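# Move bottle M9 from fridge bin to bench

## Task

Look at the four bottles standing in the refrigerator's bin. If one of them carries the lettering M9, lift that one out and set it upright on the bench, make sure the remaining three are still upright inside the refrigerator, and close the refrigerator door. If no bottle is marked M9, take none out, close the door, and press the CALL key on the operator panel until it latches down.

## Robot and tools

ROBOT AND FRAME. Two arms, left_arm and right_arm, each on its own carriage on a single floor track. left_rail (always on the +y side) carries left_arm; right_rail carries right_arm. Left and right are robot names, not sides in a picture. Scene frame: fixed to the table, table top is z = 0, +z up, +x the direction the arms face, +y to their left. The track lies along y at x = 0 (y = 0 is its middle); the table edge is at x = 0.17 m. Each arm base sits at x = 0, y = its carriage position_m, z = 0.04 m. Gripper axes: fingers point along its +z, they open and close along its y, and a camera block sticks out about 10 cm toward its +x. end_effector_position is the point between the closed pads; fingertips reach roughly 33 mm past it.

execute_actions(actions, cameras). actions is a list run in order. Each action may hold: rows (1 to 15 rows), steps (1 to 450 control steps of 1/30 s, default 15, at least one per row), until (end condition), and device commands for left_rail / right_rail. Every row is one list of 18 numbers, each in [-1, 1], covering both arms even if only one moves: left dx, dy, dz, rx, ry, rz, left gripper position, force_limit, speed, then the same nine for the right arm. The six pose numbers are an offset, not a pose: counted from that arm's Hand target as it stood when the action began, expressed in that Hand target's own axes; 1.0 equals 0.6 m or 180 degrees; rx, ry, rz form one rotation vector. All rows of an action count from the same start, and a new action or call starts from the updated Hand target, so repeating an offset moves further. Six zeros re-request the current Hand target. After the last row the arm keeps heading for that row's target. For smooth motion ramp offsets up gradually (0.01 per row is about 0.18 m/s). The controller limits each step's orientation change to 32 degrees.
Gripper numbers are commands, not offsets: position +1 = fully open (140 mm), about -0.8 = pads touching, -1 = close until blocked. force_limit and speed also run -1 to +1 (both start at +1); low values give a softer, slower close (about 14 N and 30 mm/s at -1). To leave a gripper alone, resend its last three numbers; 0 is a real command. Grip with the outer quarter of the pads near the fingertips; deeper grips can fold the fingers and slip. Pressing fingertips against a surface folds them.
Rail commands: {"left_rail": {"position_m": ...}} sets where the carriage should stand (left_rail -0.8 to 1.5 m, right_rail -1.5 to 0.8 m); speed_m_s 0.01 to 1; acceleration_factor 0.1 to 1; {"stop": true} brakes. Keep carriages at least 0.78 m apart. To drive, send position_m and then an action like {"steps": n, "until": {"left_rail": {"position_status": ["!=", "moving"]}}}; let it arrive before aiming the arm at scene points. A row target travels with its carriage. until reads only rail fields (comparisons "=", "!=", "<", "<=", ">", ">="; numbers need one), or {"all": {"status": "ended"}} / {"any": {"status": "ended"}}. An out-of-range value or unknown name rejects the whole call. An empty actions list returns full state and all images.

move(target, speed, blend, stop_force, zero, blocking, cameras). target is one 18-number row or a list of up to 15 rows, same layout and meaning as above; every row's offsets count from the same Hand targets, not from the row before. Paths are straight, finish together, take 0.5 s to 10 s, and do not avoid obstacles. speed: m/s, 0.002 to 3.2, default 0.25 (one value or one per target). blend: corner rounding in m for lists, default 0 (stop at each). stop_force: 4 to 120 N, one value for both arms; a path ends on that much push against its motion. Omit it when backing away from a contact. zero (only with stop_force): true re-zeros before the move. blocking=false returns after about 0.5 s; then use wait or stop before sending rows or another move. Result adds a move: line (done, off_target, moving, held, fault, plus limits such as paced or held).
wait(seconds 0 to 10): let things run. stop(): brake a running move (not rails). zoom_image(camera, region [x0, y0, x1, y1] in pixels, at most 504 by 504) on the newest image. zero_wrist_force(arm: left_arm or right_arm). finished_scene(scene 1): ends the scene permanently.
Cameras: cam_high, cam_low, cam_bench_left, cam_bench_mid, cam_bench_right, cam_left_wrist, cam_right_wrist (896x504 each).

RESULTS. end_effector_position in metres and end_effector_quat_wxyz in the scene frame. Joint positions per arm: rail (m), then shoulder pan, shoulder lift, elbow, wrist 1, wrist 2, wrist 3 (rad). Hand target is what the next offsets count from. Tool commands gives present gripper commands. object_status: 0 moving, 1 blocked while opening, 2 blocked while closing (a grip), 3 reached target or pads met. position_measured in counts: 3 open, about 75 = 100 mm, 139 = 60 mm, 200 = 20 mm, 230 pads touching. Wrist force/torque are in gripper axes, zeroed at the start. Rail position_status: moving, done, contact_stop, time_out, stopped, stopped_with_arm, stopped_for_other_arm, stopped_for_other_carriage; position_answer taken or not_taken.

AVOID. Anything falling off the table, including onto the track or metal strip, fails the task. No drops, letting go of moving parts, hard hits or strong pushes. A force near 150 N on an arm or a joint torque at its limit (wrist joints 50.7 N m, elbow 141) stops that arm 10 s; arms are stiff, so do not aim past a firm contact. Never let the arms touch each other, carriages included. Avoid sweeping a gripper near its own base. Holding loads or stretching out heats motors; 85 °C locks the arm. Leave the bottles and door so they stay put without the robot before ending.

Each tool is called after "Call:" as a command line: name --argument value for each argument, lists and objects as JSON in quotes; but a table of rows of numbers goes row by row, as --pt "numbers of a row", without its own name.

## Session

Call:
execute_actions --actions '[]'

Scene clock: 0.00 s.
left_arm: end_effector_position=(+0.3563, +1.3517, +0.5790) position_measured=3 object_status=3 end_effector_quat_wxyz=(+0.000, +0.000, +1.000, +0.000) | right_arm: end_effector_position=(+0.3563, -1.1989, +0.5790) position_measured=3 object_status=3 end_effector_quat_wxyz=(+0.000, +0.000, +1.000, +0.000)
Joint positions: left_arm=[1.273 -0.28 -2.157 1.821 -1.235 -1.571 -0.28] | right_arm=[-1.277 -0.281 -2.157 1.821 -1.235 -1.571 -0.281]
Joint velocities: within noise
Joint torques (N m): no reading
Motor temperatures (°C): left_arm=[39 35 33 39 46 41] | right_arm=[28 35 36 44 44 36]
Wrist force (N): no reading
Wrist torque (N m): no reading
Wrist force, peak (N): no reading
Hand target: left_arm +0.3563, +1.3517, +0.5790; +0.000, +0.000, +1.000, +0.000 | right_arm +0.3563, -1.1989, +0.5790; +0.000, +0.000, +1.000, +0.000
Tool commands: left_gripper/position=+1.0 left_gripper/force_limit=+1.0 left_gripper/speed=+1.0 right_gripper/position=+1.0 right_gripper/force_limit=+1.0 right_gripper/speed=+1.0
left_rail: position_m=1.273 position_status=done
right_rail: position_m=-1.277 position_status=done

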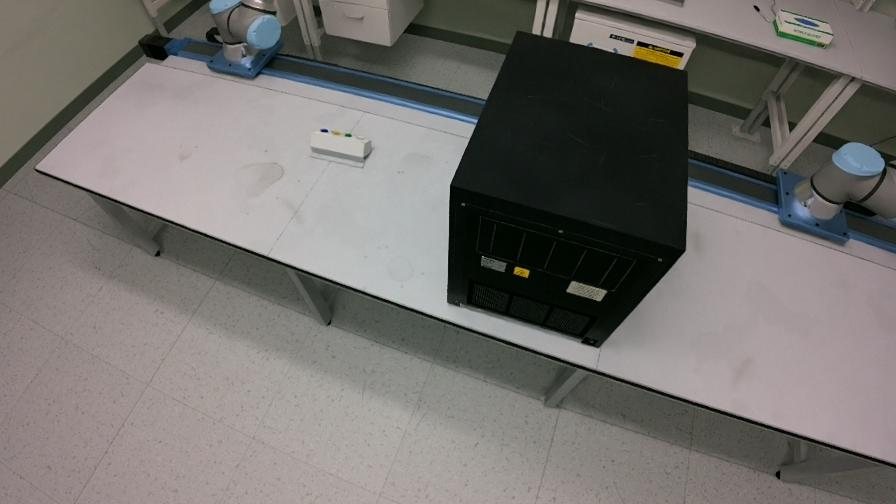

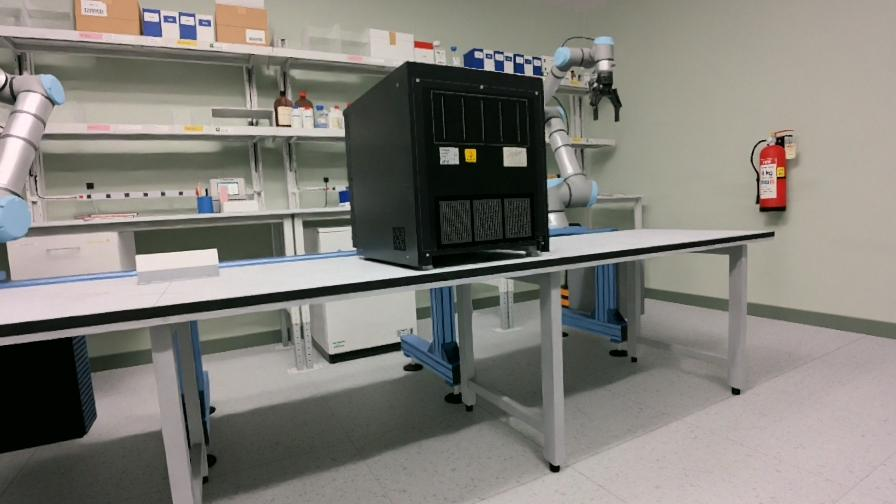

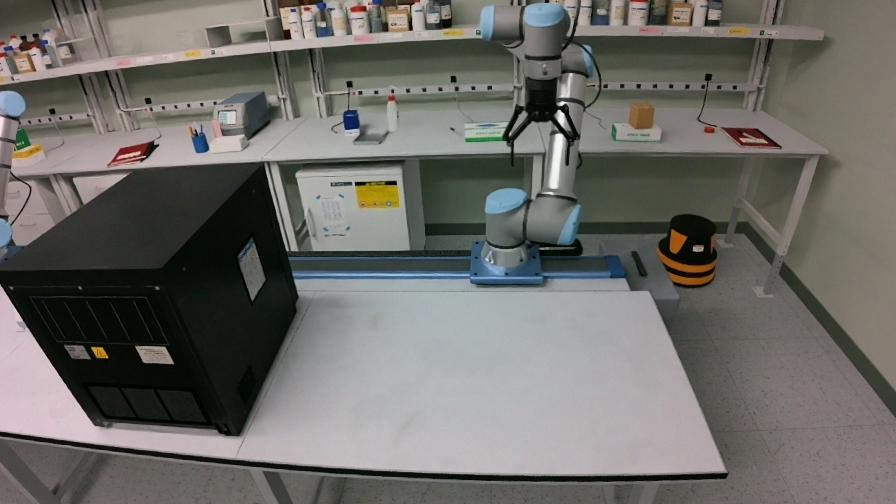

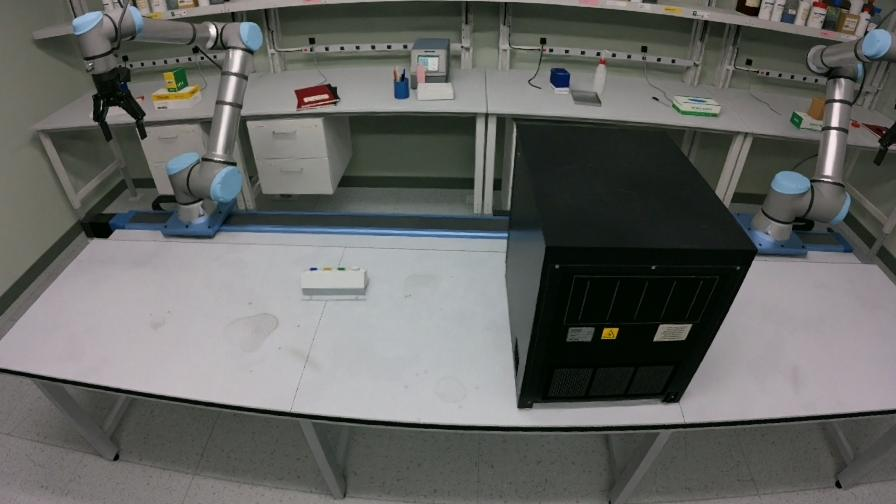

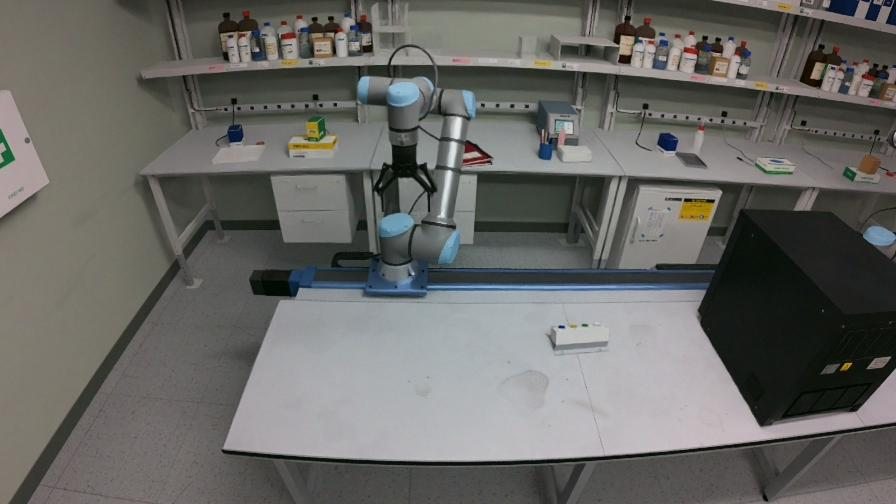

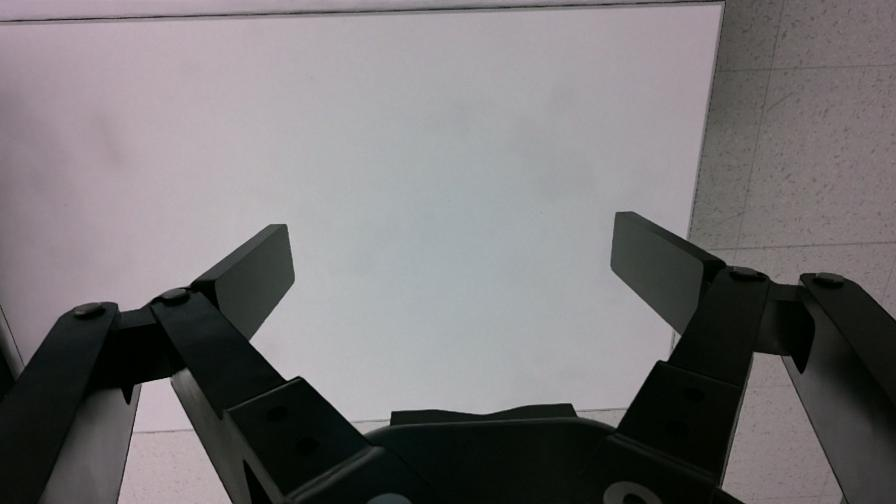

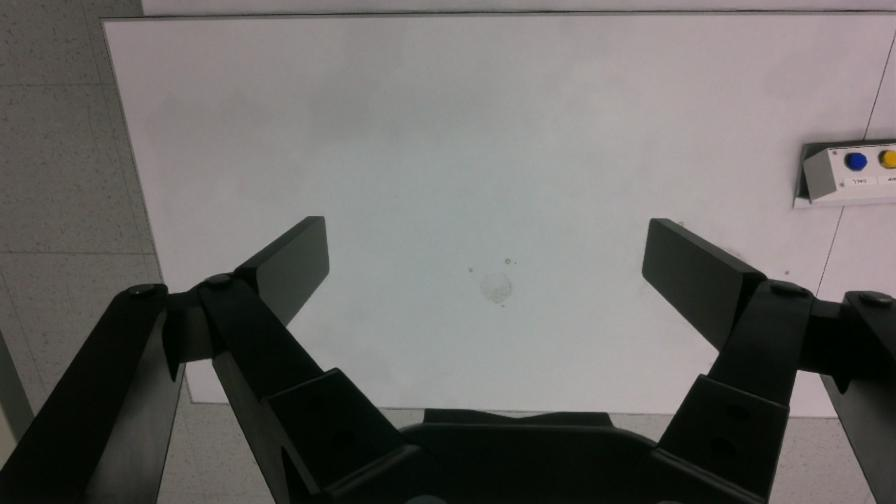

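Call:
execute_actions --actions '[{"right_rail": {"position_m": -0.75, "speed_m_s": 0.6, "acceleration_factor": 0.5}, "steps": 1}]'

Call:
move --pt "0 0 0 0 0 0 1 1 1 0.017 0.473 0.015 0 0 0.1296 1 1 1" --pt "0 0 0 0 0 0 1 1 1 0.538 0.782 0.065 0 0 0.2593 1 1 1" --blend '[0.05,0]' --speed 0.4

Scene clock: 7.77 s.
left_arm: end_effector_position=(+0.3563, +1.3517, +0.5790) position_measured=3 object_status=3 end_effector_quat_wxyz=(+0.000, +0.000, +1.000, +0.000) | right_arm: end_effector_position=(+0.3563, -0.6714, +0.5790) position_measured=3 object_status=3 end_effector_quat_wxyz=(+0.000, +0.000, +1.000, +0.000)
Joint positions: left_arm=[1.273 -0.28 -2.157 1.821 -1.235 -1.571 -0.281] | right_arm=[-0.75 -0.281 -2.157 1.821 -1.235 -1.571 -0.281]
Joint torques (N m): left_arm=[6.34 5.79 -45.68 -4.72 -0.31 -0.44] | right_arm=[1 5.15 -45.43 -4.61 0.18 0.1]
Wrist force (N): left_arm=[-0.5 -0.6 0.5] | right_arm=[-0.2 -0.6 -0.1]
Wrist torque (N m): left_arm=[-0.14 0.12 0.01] | right_arm=[-0.13 0.05 0.00]
Wrist force, peak (N): left_arm=[-0.5 -0.9 0.5] | right_arm=[0.2 -2.7 0.0]
Hand target: left_arm +0.3563, +1.3517, +0.5790; +0.000, +0.000, +1.000, +0.000 | right_arm +0.3563, -0.6714, +0.5790; +0.000, +0.000, +1.000, +0.000
Tool commands: left_gripper/position=+1.0 left_gripper/force_limit=+1.0 left_gripper/speed=+1.0 right_gripper/position=+1.0 right_gripper/force_limit=+1.0 right_gripper/speed=+1.0
left_rail: position_m=1.273 position_status=done
right_rail: position_m=-0.750 speed_m_s=0.60 position_status=done

Scene clock: 10.13 s.
left_arm: end_effector_position=(+0.3563, +1.3517, +0.5790) position_measured=3 object_status=3 end_effector_quat_wxyz=(+0.000, +0.000, +1.000, +0.000) | right_arm: end_effector_position=(+0.0336, -0.2022, +0.5400) position_measured=3 object_status=3 end_effector_quat_wxyz=(+0.000, +0.396, +0.918, +0.000)
Joint positions: left_arm=[1.273 -0.28 -2.157 1.821 -1.235 -1.571 -0.281] | right_arm=[-0.75 1.187 -1.846 1.723 -1.448 -1.571 2.001]
Joint torques (N m): left_arm=[4.84 1.71 -46.74 -4.48 -0.34 0.16] | right_arm=[10.46 -11.21 -55.6 -6.76 -2.89 2.96]
Wrist force (N): left_arm=[-0.7 -0.1 -0.2] | right_arm=[0.4 -0.6 -0.4]
Wrist torque (N m): left_arm=[-0.02 0.14 0.00] | right_arm=[-0.15 -0.07 -0.12]
Wrist force, peak (N): left_arm=[0.0 -1.1 0.2] | right_arm=[3.8 -1.6 0.4]
Hand target: left_arm +0.3563, +1.3517, +0.5790; +0.000, +0.000, +1.000, +0.000 | right_arm +0.0335, -0.2022, +0.5400; +0.000, +0.396, +0.918, +0.000
Off the commanded pose: left_arm 0.000 m, 0 deg | right_arm 0.000 m, 0 deg.
left_rail: position_m=1.273 position_status=done
right_rail: position_m=-0.750 speed_m_s=0.60 position_status=done
move: done

Call:
move --pt "0 0 0 0 0 0 1 1 1 0.362 -0.558 0.05 0 0 0.1296 1 1 1" --pt "0 0 0 0 0 0 1 1 1 0.559 -0.163 0.105 -0.2069 0.2099 0.186 1 1 1" --pt "0 0 0 0 0 0 1 1 1 0.32 -0.04 0.2 -0.3574 0.4017 0.3574 1 1 1" --blend '[0.05,0.05,0]' --speed 0.4 --cameras '["cam_right_wrist","cam_bench_mid"]'

Scene clock: 15.03 s.
left_arm: end_effector_position=(+0.3563, +1.3517, +0.5790) position_measured=3 object_status=3 end_effector_quat_wxyz=(+0.000, +0.000, +1.000, +0.000) | right_arm: end_effector_position=(-0.1157, -0.0790, +0.4199) position_measured=3 object_status=3 end_effector_quat_wxyz=(-0.299, +0.641, +0.299, +0.641)
Joint positions: left_arm=[1.273 -0.28 -2.157 1.821 -1.235 -1.571 -0.281] | right_arm=[-0.75 1.92 -1.215 2.261 -4.188 -2.618 3.142]
Joint torques (N m): left_arm=[7.59 4.54 -45.85 -4.54 0.06 -0.12] | right_arm=[-8.33 -40.12 -32.31 -3.43 -2.93 -2.5]
Wrist force (N): left_arm=[-0.1 -0.3 0.0] | right_arm=[0.9 0.3 0.4]
Wrist torque (N m): left_arm=[-0.08 0.04 0.01] | right_arm=[0.45 -0.59 -0.63]
Wrist force, peak (N): left_arm=[-0.6 -1.0 0.0] | right_arm=[1.1 -4.2 -0.2]
Hand target: left_arm +0.3563, +1.3517, +0.5790; +0.000, +0.000, +1.000, +0.000 | right_arm -0.1156, -0.0790, +0.4199; -0.299, +0.641, +0.299, +0.641
Off the commanded pose: left_arm 0.000 m, 0 deg | right_arm 0.000 m, 0 deg.
left_rail: position_m=1.273 position_status=done
right_rail: position_m=-0.750 speed_m_s=0.60 position_status=done
move: done
camera_calibration:
cam_right_wrist: T_world_to_cam=[[0.800532, -0.599284, -0.00264359, 0.0626467], [-0.198674, -0.261224, -0.944611, 0.354112], [0.5654, 0.756717, -0.328181, 0.443336], [0, 0, 0, 1]] pos_world=[-0.23046, -0.205434, 0.480158]
Images, in order (width x height): cam_bench_mid 896x504, cam_right_wrist 896x504.

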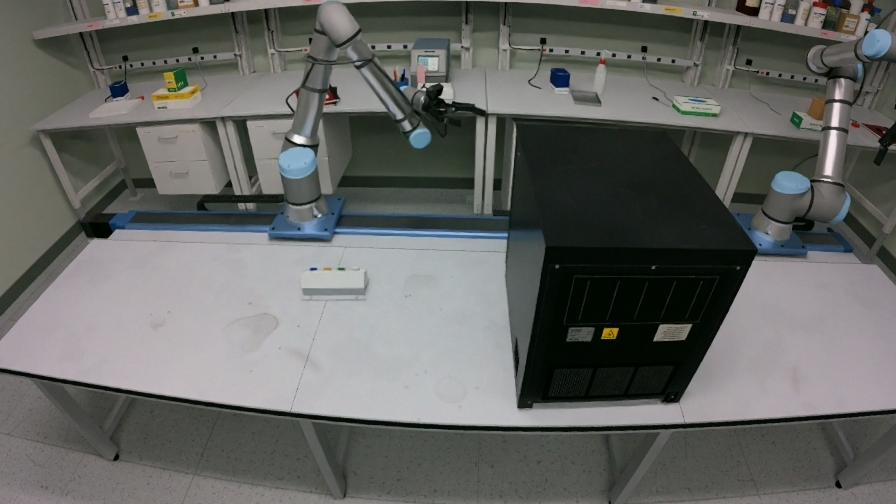

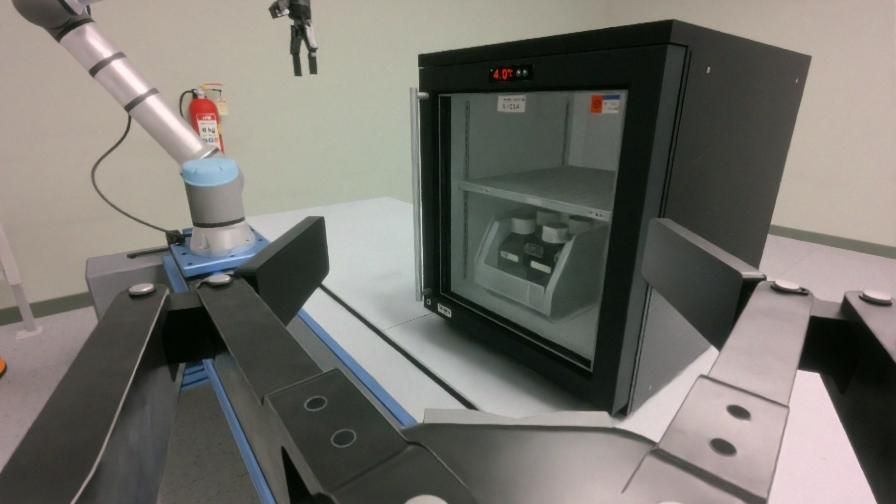

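Call:
zoom_image --camera "cam_right_wrist" --region '[400, 30, 680, 420]'

Call:
zoom_image --camera "cam_right_wrist" --region '[450, 180, 630, 330]'

Scaled by 1.292 from the camera's 896x504 image, which has a finer 1280x720 frame.

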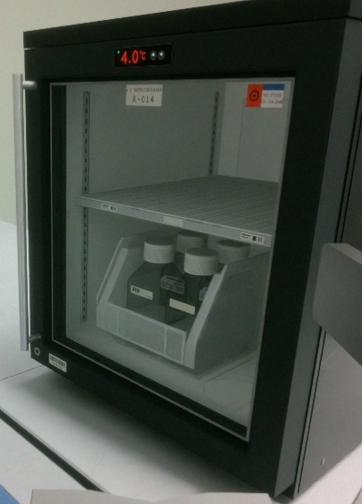

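Scaled by 2.800 from the camera's 896x504 image, which has a finer 1280x720 frame.

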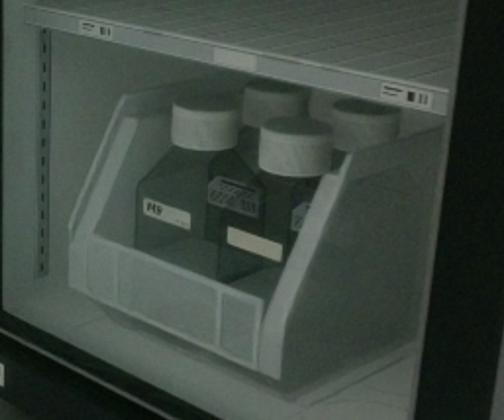

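Call:
execute_actions --actions '[{"right_rail": {"position_m": -0.5}, "steps": 1}]' --cameras '["cam_right_wrist", "cam_low"]'

Scene clock: 19.60 s.
left_arm: end_effector_position=(+0.3563, +1.3517, +0.5790) position_measured=3 object_status=3 end_effector_quat_wxyz=(+0.000, +0.000, +1.000, +0.000) | right_arm: end_effector_position=(-0.1156, +0.1710, +0.4199) position_measured=3 object_status=3 end_effector_quat_wxyz=(-0.299, +0.641, +0.299, +0.641)
Joint positions: left_arm=[1.273 -0.28 -2.157 1.821 -1.235 -1.571 -0.281] | right_arm=[-0.5 1.92 -1.215 2.261 -4.188 -2.618 3.142]
Joint torques (N m): left_arm=[1.72 2.25 -46.42 -5.03 -0.36 0.35] | right_arm=[8.68 -63.18 -14.25 -2.66 -1.71 -2.37]
Wrist force (N): left_arm=[-0.1 0.0 0.1] | right_arm=[0.9 0.2 0.4]
Wrist torque (N m): left_arm=[-0.02 0.03 0.01] | right_arm=[0.44 -0.59 -0.63]
Wrist force, peak (N): left_arm=[-0.6 -0.9 0.4] | right_arm=[0.8 2.0 -1.7]
Hand target: left_arm +0.3563, +1.3517, +0.5790; +0.000, +0.000, +1.000, +0.000 | right_arm -0.1156, +0.1710, +0.4199; -0.299, +0.641, +0.299, +0.641
Tool commands: left_gripper/position=+1.0 left_gripper/force_limit=+1.0 left_gripper/speed=+1.0 right_gripper/position=+1.0 right_gripper/force_limit=+1.0 right_gripper/speed=+1.0
Off the commanded pose: left_arm 0.000 m, 0 deg | right_arm 0.000 m, 0 deg.
left_rail: position_m=1.273 position_status=done
right_rail: position_m=-0.500 speed_m_s=0.60 position_status=done
camera_calibration:
cam_right_wrist: T_world_to_cam=[[0.800548, -0.599263, -0.00256715, 0.212353], [-0.198556, -0.261202, -0.944642, 0.419385], [0.565418, 0.756741, -0.328093, 0.254028], [0, 0, 0, 1]] pos_world=[-0.23036, 0.044566, 0.480059]
Images, in order (width x height): cam_low 896x504, cam_right_wrist 896x504.

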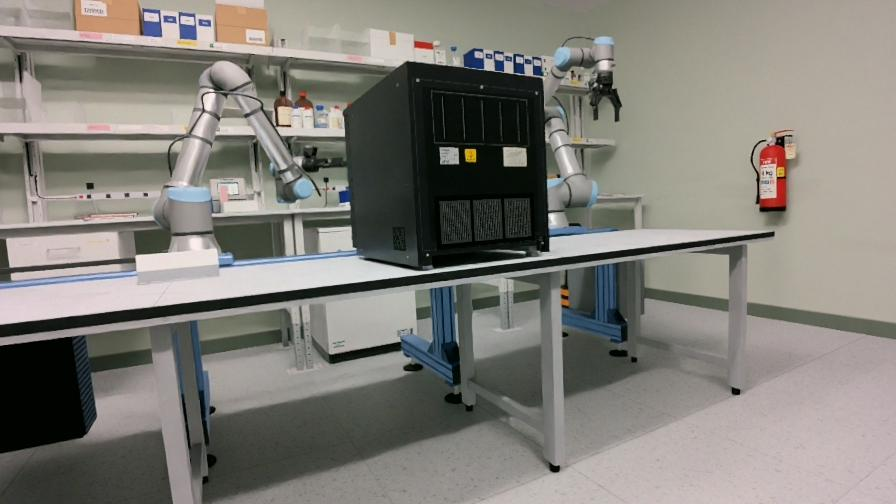

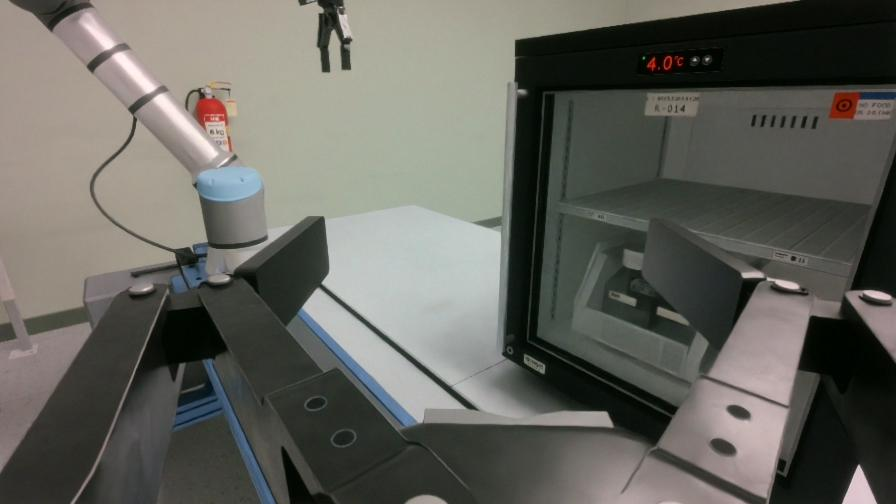

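Call:
zoom_image --camera "cam_right_wrist" --region '[480, 20, 680, 220]'

Call:
zoom_image --camera "cam_right_wrist" --region '[480, 200, 680, 400]'

Scaled by 2.520 from the camera's 896x504 image, which has a finer 1280x720 frame.

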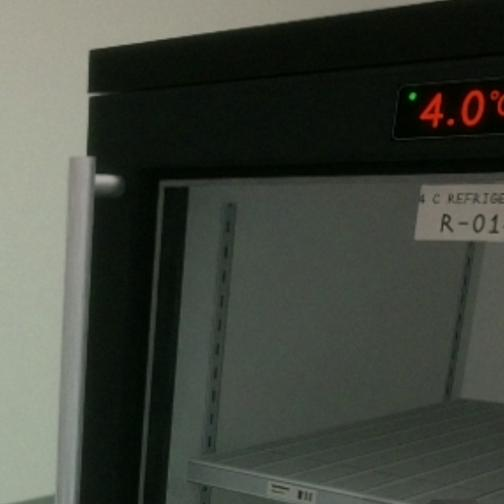

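Scaled by 2.520 from the camera's 896x504 image, which has a finer 1280x720 frame.

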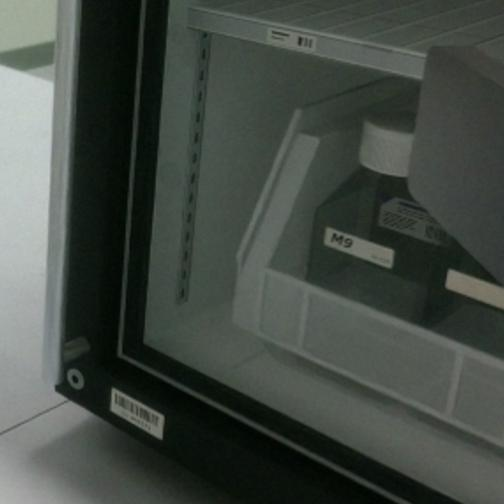

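Call:
execute_actions --actions '[{"right_rail": {"position_m": -1.05}, "steps": 1}]'

Call:
move --pt "-0.086 -0.2532 0.2183 -0.1747 0.0911 0.2517 1 1 1 0 0 0 0 0 0 1 1 1" --pt "-0.0392 -0.605 0.3288 -0.4079 0.0957 0.5103 1 1 1 0 0 0 0 0 0 1 1 1" --pt "0.4938 -0.9895 0.4317 -0.7071 0 0.7071 1 1 1 0 0 0 0 0 0 1 1 1" --blend '[0.05,0.05,0]' --speed 0.4 --cameras '["cam_right_wrist","cam_left_wrist","cam_bench_left"]'

Scene clock: 29.80 s.
left_arm: end_effector_position=(+0.3563, +1.3517, +0.5790) position_measured=3 object_status=3 end_effector_quat_wxyz=(+0.000, +0.000, +1.000, +0.000) | right_arm: end_effector_position=(-0.1157, -0.3790, +0.4199) position_measured=3 object_status=3 end_effector_quat_wxyz=(-0.299, +0.641, +0.299, +0.641)
Joint positions: left_arm=[1.273 -0.28 -2.157 1.821 -1.235 -1.571 -0.281] | right_arm=[-1.05 1.92 -1.215 2.261 -4.188 -2.618 3.142]
Joint torques (N m): left_arm=[2.64 6.24 -47.13 -5.04 -0.74 0.45] | right_arm=[-5.02 -46.91 -31.66 -1.23 2.49 -2.73]
Wrist force (N): left_arm=[-0.2 -0.3 0.1] | right_arm=[0.8 0.3 0.3]
Wrist torque (N m): left_arm=[-0.08 0.04 0.00] | right_arm=[0.45 -0.57 -0.63]
Wrist force, peak (N): left_arm=[-0.5 -0.7 0.7] | right_arm=[0.8 -1.5 2.6]
Hand target: left_arm +0.3563, +1.3517, +0.5790; +0.000, +0.000, +1.000, +0.000 | right_arm -0.1156, -0.3790, +0.4199; -0.299, +0.641, +0.299, +0.641
Tool commands: left_gripper/position=+1.0 left_gripper/force_limit=+1.0 left_gripper/speed=+1.0 right_gripper/position=+1.0 right_gripper/force_limit=+1.0 right_gripper/speed=+1.0
Off the commanded pose: left_arm 0.000 m, 0 deg | right_arm 0.000 m, 0 deg.
left_rail: position_m=1.273 position_status=done
right_rail: position_m=-1.050 speed_m_s=0.60 position_status=done

Scene clock: 34.40 s.
left_arm: end_effector_position=(+0.0602, +0.7581, +0.3200) position_measured=3 object_status=3 end_effector_quat_wxyz=(+0.000, +0.707, +0.000, +0.707) | right_arm: end_effector_position=(-0.1156, -0.3790, +0.4199) position_measured=3 object_status=3 end_effector_quat_wxyz=(-0.299, +0.641, +0.299, +0.641)
Joint positions: left_arm=[1.273 -2.371 -1.353 2.078 -0.725 -0.8 0] | right_arm=[-1.05 1.92 -1.215 2.261 -4.188 -2.618 3.142]
Joint torques (N m): left_arm=[-9.22 -39.92 -43.39 4.55 1.44 2.03] | right_arm=[-8.94 -42.8 -30.86 -2.71 0.07 -2.56]
Wrist force (N): left_arm=[-3.0 -1.3 -1.9] | right_arm=[0.8 0.3 0.4]
Wrist torque (N m): left_arm=[-0.08 0.10 -0.36] | right_arm=[0.46 -0.56 -0.64]
Wrist force, peak (N): left_arm=[-3.5 -0.6 -4.5] | right_arm=[1.2 0.3 0.6]
Hand target: left_arm +0.0601, +0.7580, +0.3200; +0.000, +0.707, +0.000, +0.707 | right_arm -0.1156, -0.3790, +0.4199; -0.299, +0.641, +0.299, +0.641
Off the commanded pose: left_arm 0.000 m, 0 deg | right_arm 0.000 m, 0 deg.
left_rail: position_m=1.273 position_status=done
right_rail: position_m=-1.050 speed_m_s=0.60 position_status=done
move: done
camera_calibration:
cam_left_wrist: T_world_to_cam=[[-0.0395367, -0.998922, -0.0243196, 0.768163], [-0.323292, 0.0358176, -0.945621, 0.296771], [0.945473, -0.0295244, -0.324359, 0.247786], [0, 0, 0, 1]] pos_world=[-0.107961, 0.764022, 0.379686]
cam_right_wrist: T_world_to_cam=[[0.800548, -0.599263, -0.00256715, -0.117221], [-0.198556, -0.261202, -0.944642, 0.275678], [0.565418, 0.756741, -0.328093, 0.670368], [0, 0, 0, 1]] pos_world=[-0.23046, -0.505534, 0.480059]
Images, in order (width x height): cam_bench_left 896x504, cam_left_wrist 896x504, cam_right_wrist 896x504.

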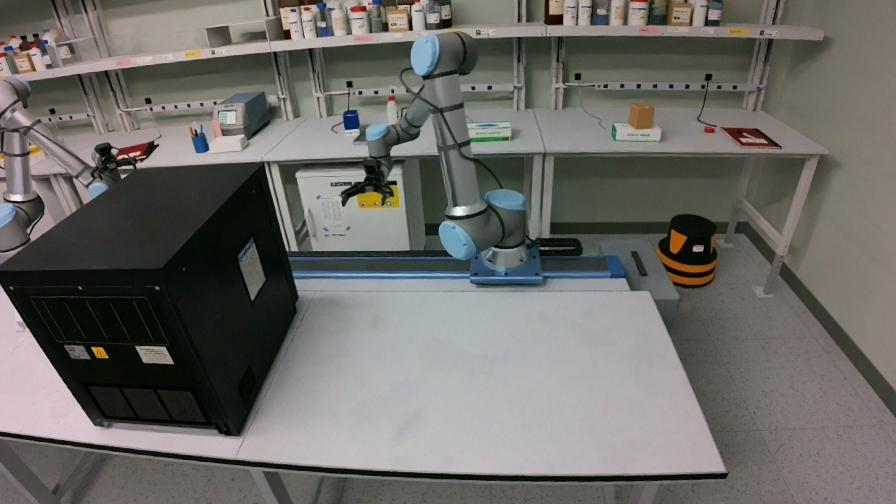

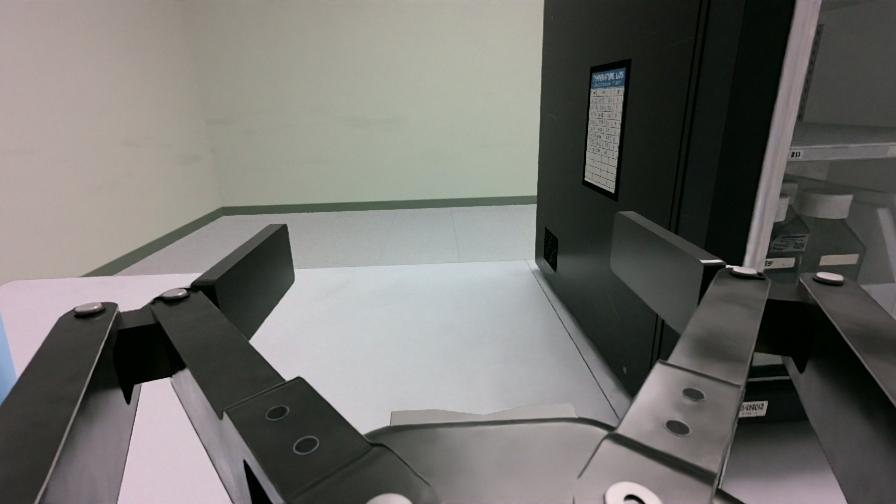

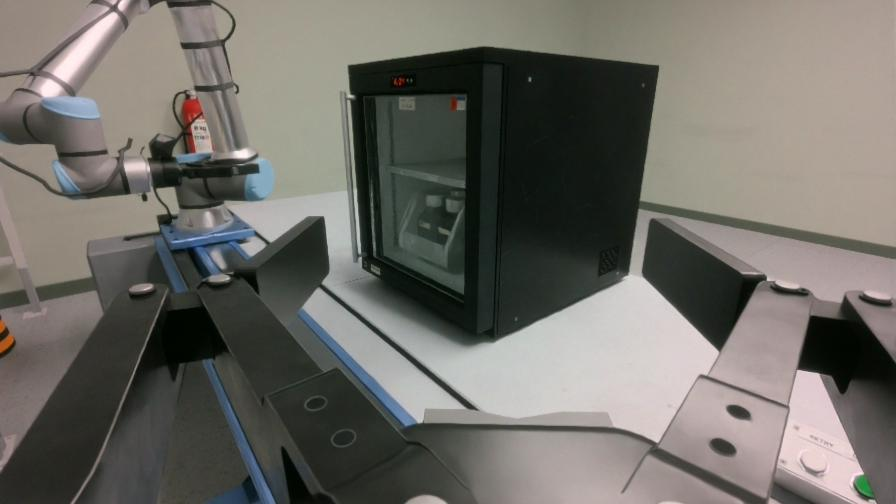

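Call:
execute_actions --actions '[{"left_rail": {"position_m": 1.05, "speed_m_s": 0.5, "acceleration_factor": 0.5}, "steps": 1}]' --cameras '["cam_left_wrist","cam_right_wrist"]'

Call:
zoom_image --camera "cam_left_wrist" --region '[420, 100, 896, 504]'

Scene clock: 35.93 s.
left_arm: end_effector_position=(+0.0601, +0.5349, +0.3200) position_measured=3 object_status=3 end_effector_quat_wxyz=(+0.000, +0.707, +0.000, +0.707) | right_arm: end_effector_position=(-0.1156, -0.3790, +0.4199) position_measured=3 object_status=3 end_effector_quat_wxyz=(-0.299, +0.641, +0.299, +0.641)
Joint positions: left_arm=[1.05 -2.371 -1.353 2.078 -0.725 -0.8 0] | right_arm=[-1.05 1.92 -1.215 2.261 -4.188 -2.618 3.142]
Joint torques (N m): left_arm=[-2.77 -53.64 -32.26 1.22 0.27 1.83] | right_arm=[-9.05 -41.95 -31.36 -2.88 -0.72 -2.55]
Wrist force (N): left_arm=[-3.0 -0.8 -2.0] | right_arm=[0.7 0.0 0.6]
Wrist torque (N m): left_arm=[0.03 0.10 -0.37] | right_arm=[0.40 -0.56 -0.63]
Wrist force, peak (N): left_arm=[-3.1 -2.8 -2.0] | right_arm=[1.0 0.6 0.6]
Hand target: left_arm +0.0601, +0.5349, +0.3200; +0.000, +0.707, +0.000, +0.707 | right_arm -0.1156, -0.3790, +0.4199; -0.299, +0.641, +0.299, +0.641
Tool commands: left_gripper/position=+1.0 left_gripper/force_limit=+1.0 left_gripper/speed=+1.0 right_gripper/position=+1.0 right_gripper/force_limit=+1.0 right_gripper/speed=+1.0
Off the commanded pose: left_arm 0.000 m, 0 deg | right_arm 0.000 m, 0 deg.
left_rail: position_m=1.050 speed_m_s=0.50 position_status=done
right_rail: position_m=-1.050 speed_m_s=0.60 position_status=done
camera_calibration:
cam_left_wrist: T_world_to_cam=[[-0.0398225, -0.998905, -0.0245384, 0.545142], [-0.323275, 0.036117, -0.945615, 0.304574], [0.945467, -0.0297241, -0.32436, 0.241395], [0, 0, 0, 1]] pos_world=[-0.108061, 0.54072, 0.379686]
cam_right_wrist: T_world_to_cam=[[0.800548, -0.599263, -0.00256715, -0.117221], [-0.198556, -0.261202, -0.944642, 0.275678], [0.565418, 0.756741, -0.328093, 0.670368], [0, 0, 0, 1]] pos_world=[-0.23046, -0.505534, 0.480059]
Images, in order (width x height): cam_left_wrist 896x504, cam_right_wrist 896x504.

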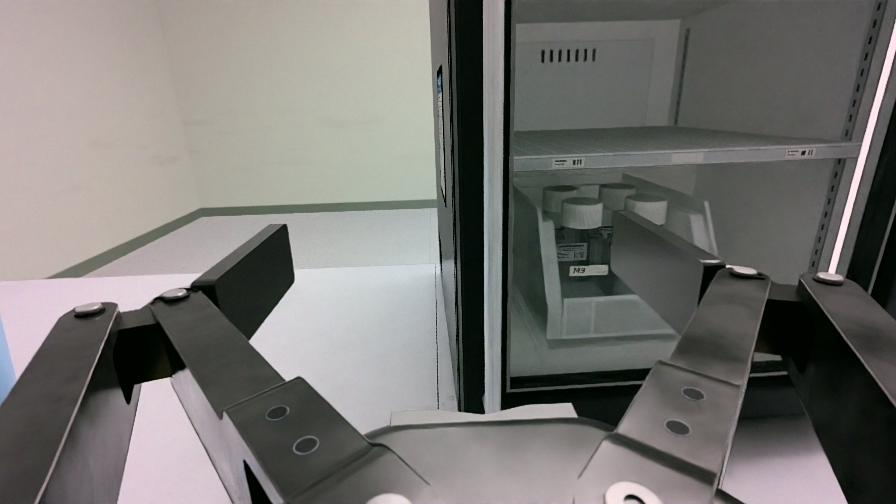

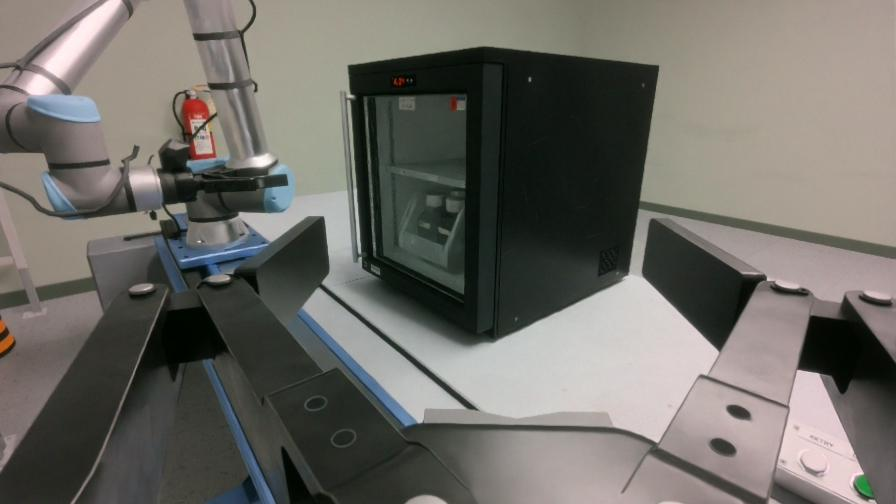

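Scaled by 1.059 from the camera's 896x504 image, which has a finer 1280x720 frame.

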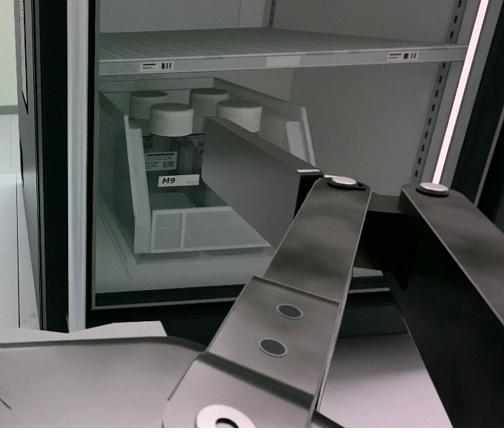

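Call:
zoom_image --camera "cam_left_wrist" --region '[500, 150, 730, 350]'

Call:
zoom_image --camera "cam_left_wrist" --region '[420, 300, 620, 430]'

Scaled by 2.191 from the camera's 896x504 image, which has a finer 1280x720 frame.

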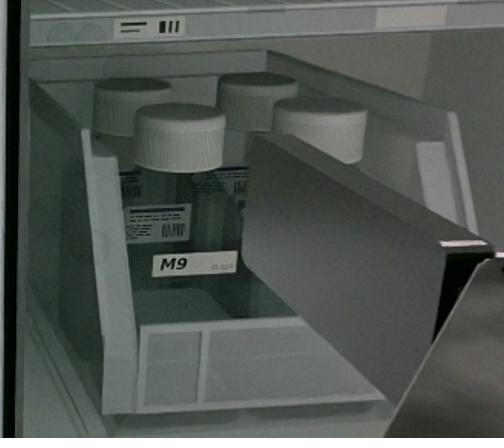

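Scaled by 2.520 from the camera's 896x504 image, which has a finer 1280x720 frame.

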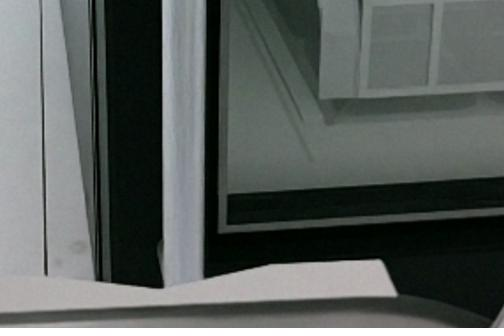

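Call:
execute_actions --actions '[{"left_rail": {"position_m": 1.007}, "steps": 1}]'

Call:
move --target '[0,0,0.2333,0,0,0,1,1,1, 0,0,0,0,0,0,1,1,1]' --speed 0.12 --stop_force 25 --cameras '["cam_left_wrist","cam_right_wrist"]'

Call:
zoom_image --camera "cam_left_wrist" --region '[200, 0, 700, 504]'

Scene clock: 37.80 s.
left_arm: end_effector_position=(+0.0601, +0.4919, +0.3200) position_measured=3 object_status=3 end_effector_quat_wxyz=(+0.000, +0.707, +0.000, +0.707) | right_arm: end_effector_position=(-0.1156, -0.3790, +0.4199) position_measured=3 object_status=3 end_effector_quat_wxyz=(-0.299, +0.641, +0.299, +0.641)
Joint positions: left_arm=[1.007 -2.371 -1.353 2.078 -0.725 -0.8 0] | right_arm=[-1.05 1.92 -1.215 2.261 -4.188 -2.618 3.142]
Joint torques (N m): left_arm=[3 -54.6 -22.04 0.98 -1.66 1.01] | right_arm=[-7.98 -41.88 -31.51 -2.84 -1.5 -2.83]
Wrist force (N): left_arm=[-2.8 -0.8 -1.9] | right_arm=[0.9 0.0 0.4]
Wrist torque (N m): left_arm=[0.03 0.06 -0.36] | right_arm=[0.38 -0.60 -0.63]
Wrist force, peak (N): left_arm=[-2.8 -2.5 -2.3] | right_arm=[1.2 0.5 0.4]
Hand target: left_arm +0.0601, +0.4919, +0.3200; +0.000, +0.707, +0.000, +0.707 | right_arm -0.1156, -0.3790, +0.4199; -0.299, +0.641, +0.299, +0.641
Tool commands: left_gripper/position=+1.0 left_gripper/force_limit=+1.0 left_gripper/speed=+1.0 right_gripper/position=+1.0 right_gripper/force_limit=+1.0 right_gripper/speed=+1.0
Off the commanded pose: left_arm 0.000 m, 0 deg | right_arm 0.000 m, 0 deg.
left_rail: position_m=1.007 speed_m_s=0.50 position_status=done
right_rail: position_m=-1.050 speed_m_s=0.60 position_status=done

Scene clock: 40.00 s.
left_arm: end_effector_position=(+0.2001, +0.4919, +0.3200) position_measured=3 object_status=3 end_effector_quat_wxyz=(+0.000, +0.707, +0.000, +0.707) | right_arm: end_effector_position=(-0.1156, -0.3790, +0.4199) position_measured=3 object_status=3 end_effector_quat_wxyz=(-0.299, +0.641, +0.299, +0.641)
Joint positions: left_arm=[1.007 -2.169 -1.432 2.177 -0.745 -0.599 0] | right_arm=[-1.05 1.92 -1.215 2.261 -4.188 -2.618 3.142]
Joint torques (N m): left_arm=[13.91 -52.71 -17.15 -0.17 1.73 1.85] | right_arm=[-10.14 -43.19 -31.24 -3.13 -2.1 -2.47]
Wrist force (N): left_arm=[-2.6 -1.0 -1.5] | right_arm=[0.9 0.2 0.2]
Wrist torque (N m): left_arm=[-0.02 0.04 -0.36] | right_arm=[0.43 -0.59 -0.63]
Wrist force, peak (N): left_arm=[-2.9 -1.0 -3.5] | right_arm=[0.9 0.4 0.8]
Hand target: left_arm +0.2001, +0.4919, +0.3200; +0.000, +0.707, +0.000, +0.707 | right_arm -0.1156, -0.3790, +0.4199; -0.299, +0.641, +0.299, +0.641
Off the commanded pose: left_arm 0.000 m, 0 deg | right_arm 0.000 m, 0 deg.
left_rail: position_m=1.007 speed_m_s=0.50 position_status=done
right_rail: position_m=-1.050 speed_m_s=0.60 position_status=done
move: done
camera_calibration:
cam_left_wrist: T_world_to_cam=[[-0.0398225, -0.998905, -0.0245384, 0.507764], [-0.323275, 0.036117, -0.945615, 0.351386], [0.945467, -0.0297241, -0.32436, 0.107752], [0, 0, 0, 1]] pos_world=[0.0319392, 0.49772, 0.379686]
cam_right_wrist: T_world_to_cam=[[0.800548, -0.599263, -0.00256715, -0.117221], [-0.198556, -0.261202, -0.944642, 0.275678], [0.565418, 0.756741, -0.328093, 0.670368], [0, 0, 0, 1]] pos_world=[-0.23046, -0.505534, 0.480059]
Images, in order (width x height): cam_left_wrist 896x504, cam_right_wrist 896x504.

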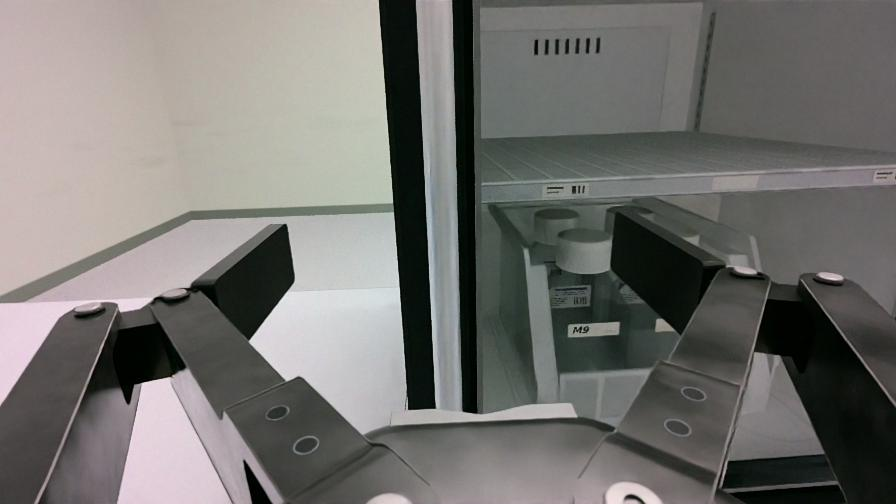

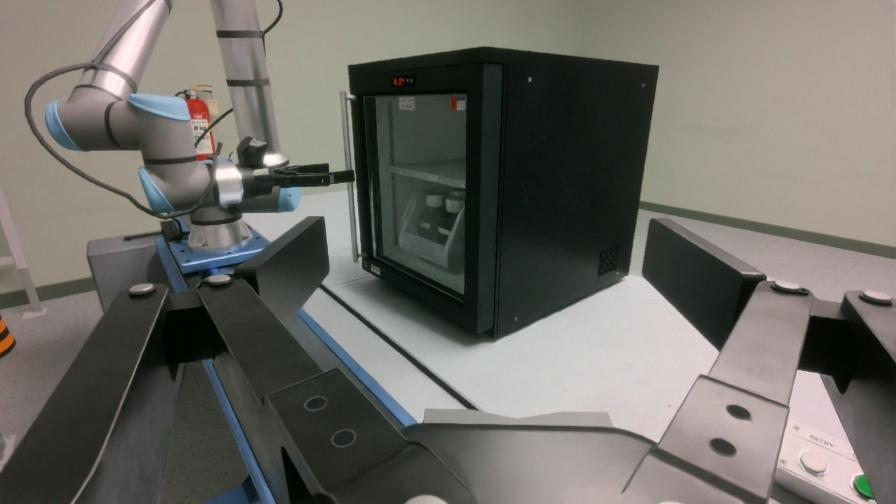

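Scaled by 1.000.

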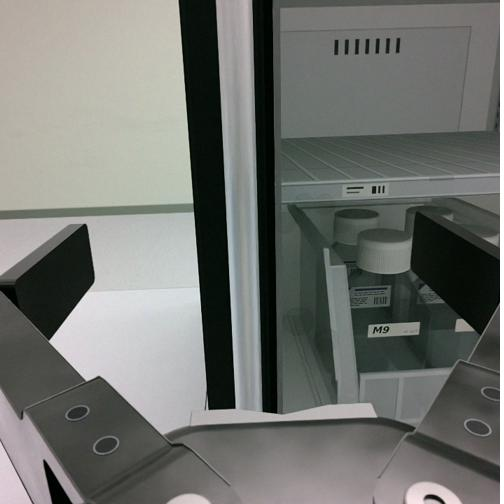

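Call:
move --target '[0,-0.0025,0.0133,0,0,0,-0.41,-0.5,-0.5, 0,0,0,0,0,0,1,1,1]' --speed 0.05 --cameras '["cam_left_wrist","cam_right_wrist"]'

Call:
zoom_image --camera "cam_left_wrist" --region '[300, 100, 600, 400]'

Call:
zoom_image --camera "cam_right_wrist" --region '[280, 80, 440, 240]'

Scene clock: 42.23 s.
left_arm: end_effector_position=(+0.2080, +0.4934, +0.3200) position_measured=181 object_status=0 end_effector_quat_wxyz=(+0.000, +0.707, +0.000, +0.707) | right_arm: end_effector_position=(-0.1156, -0.3790, +0.4199) position_measured=3 object_status=3 end_effector_quat_wxyz=(-0.299, +0.641, +0.299, +0.641)
Joint positions: left_arm=[1.007 -2.158 -1.437 2.184 -0.746 -0.587 0] | right_arm=[-1.05 1.92 -1.215 2.261 -4.188 -2.618 3.142]
Joint torques (N m): left_arm=[18.2 -50.97 -18.17 -0.1 1.66 0.29] | right_arm=[-9.41 -42.51 -30.78 -2.94 -2.24 -2.65]
Wrist force (N): left_arm=[-2.3 -0.8 -1.8] | right_arm=[0.6 0.3 0.1]
Wrist torque (N m): left_arm=[0.03 -0.09 -0.35] | right_arm=[0.46 -0.54 -0.64]
Wrist force, peak (N): left_arm=[-3.0 -1.1 -1.8] | right_arm=[1.1 0.6 0.3]
Hand target: left_arm +0.2080, +0.4934, +0.3200; +0.000, +0.707, +0.000, +0.707 | right_arm -0.1156, -0.3790, +0.4199; -0.299, +0.641, +0.299, +0.641
Off the commanded pose: left_arm 0.000 m, 0 deg | right_arm 0.000 m, 0 deg.
left_rail: position_m=1.007 speed_m_s=0.50 position_status=done
right_rail: position_m=-1.050 speed_m_s=0.60 position_status=done
move: done
camera_calibration:
cam_left_wrist: T_world_to_cam=[[-0.0398225, -0.998905, -0.0245384, 0.509581], [-0.323275, 0.036117, -0.945615, 0.353918], [0.945467, -0.0297241, -0.32436, 0.100232], [0, 0, 0, 1]] pos_world=[0.0399392, 0.49922, 0.379686]
cam_right_wrist: T_world_to_cam=[[0.800548, -0.599263, -0.00256715, -0.117221], [-0.198556, -0.261202, -0.944642, 0.275678], [0.565418, 0.756741, -0.328093, 0.670368], [0, 0, 0, 1]] pos_world=[-0.23046, -0.505534, 0.480059]
Images, in order (width x height): cam_left_wrist 896x504, cam_right_wrist 896x504.

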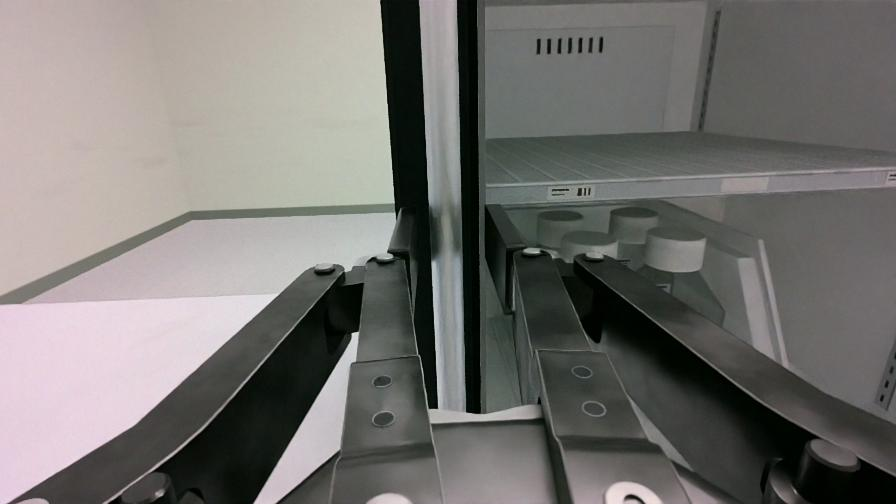

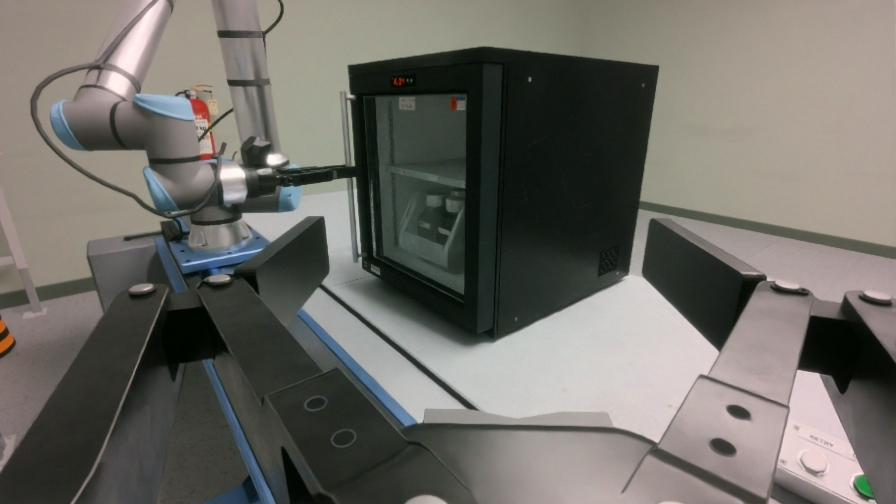

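Scaled by 1.680 from the camera's 896x504 image, which has a finer 1280x720 frame.

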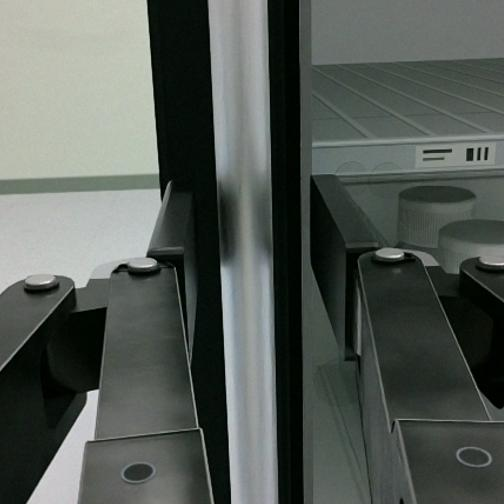

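Scaled by 3.150 from the camera's 896x504 image, which has a finer 1280x720 frame.

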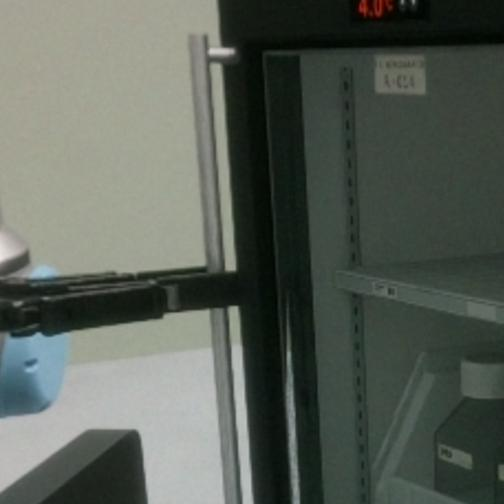

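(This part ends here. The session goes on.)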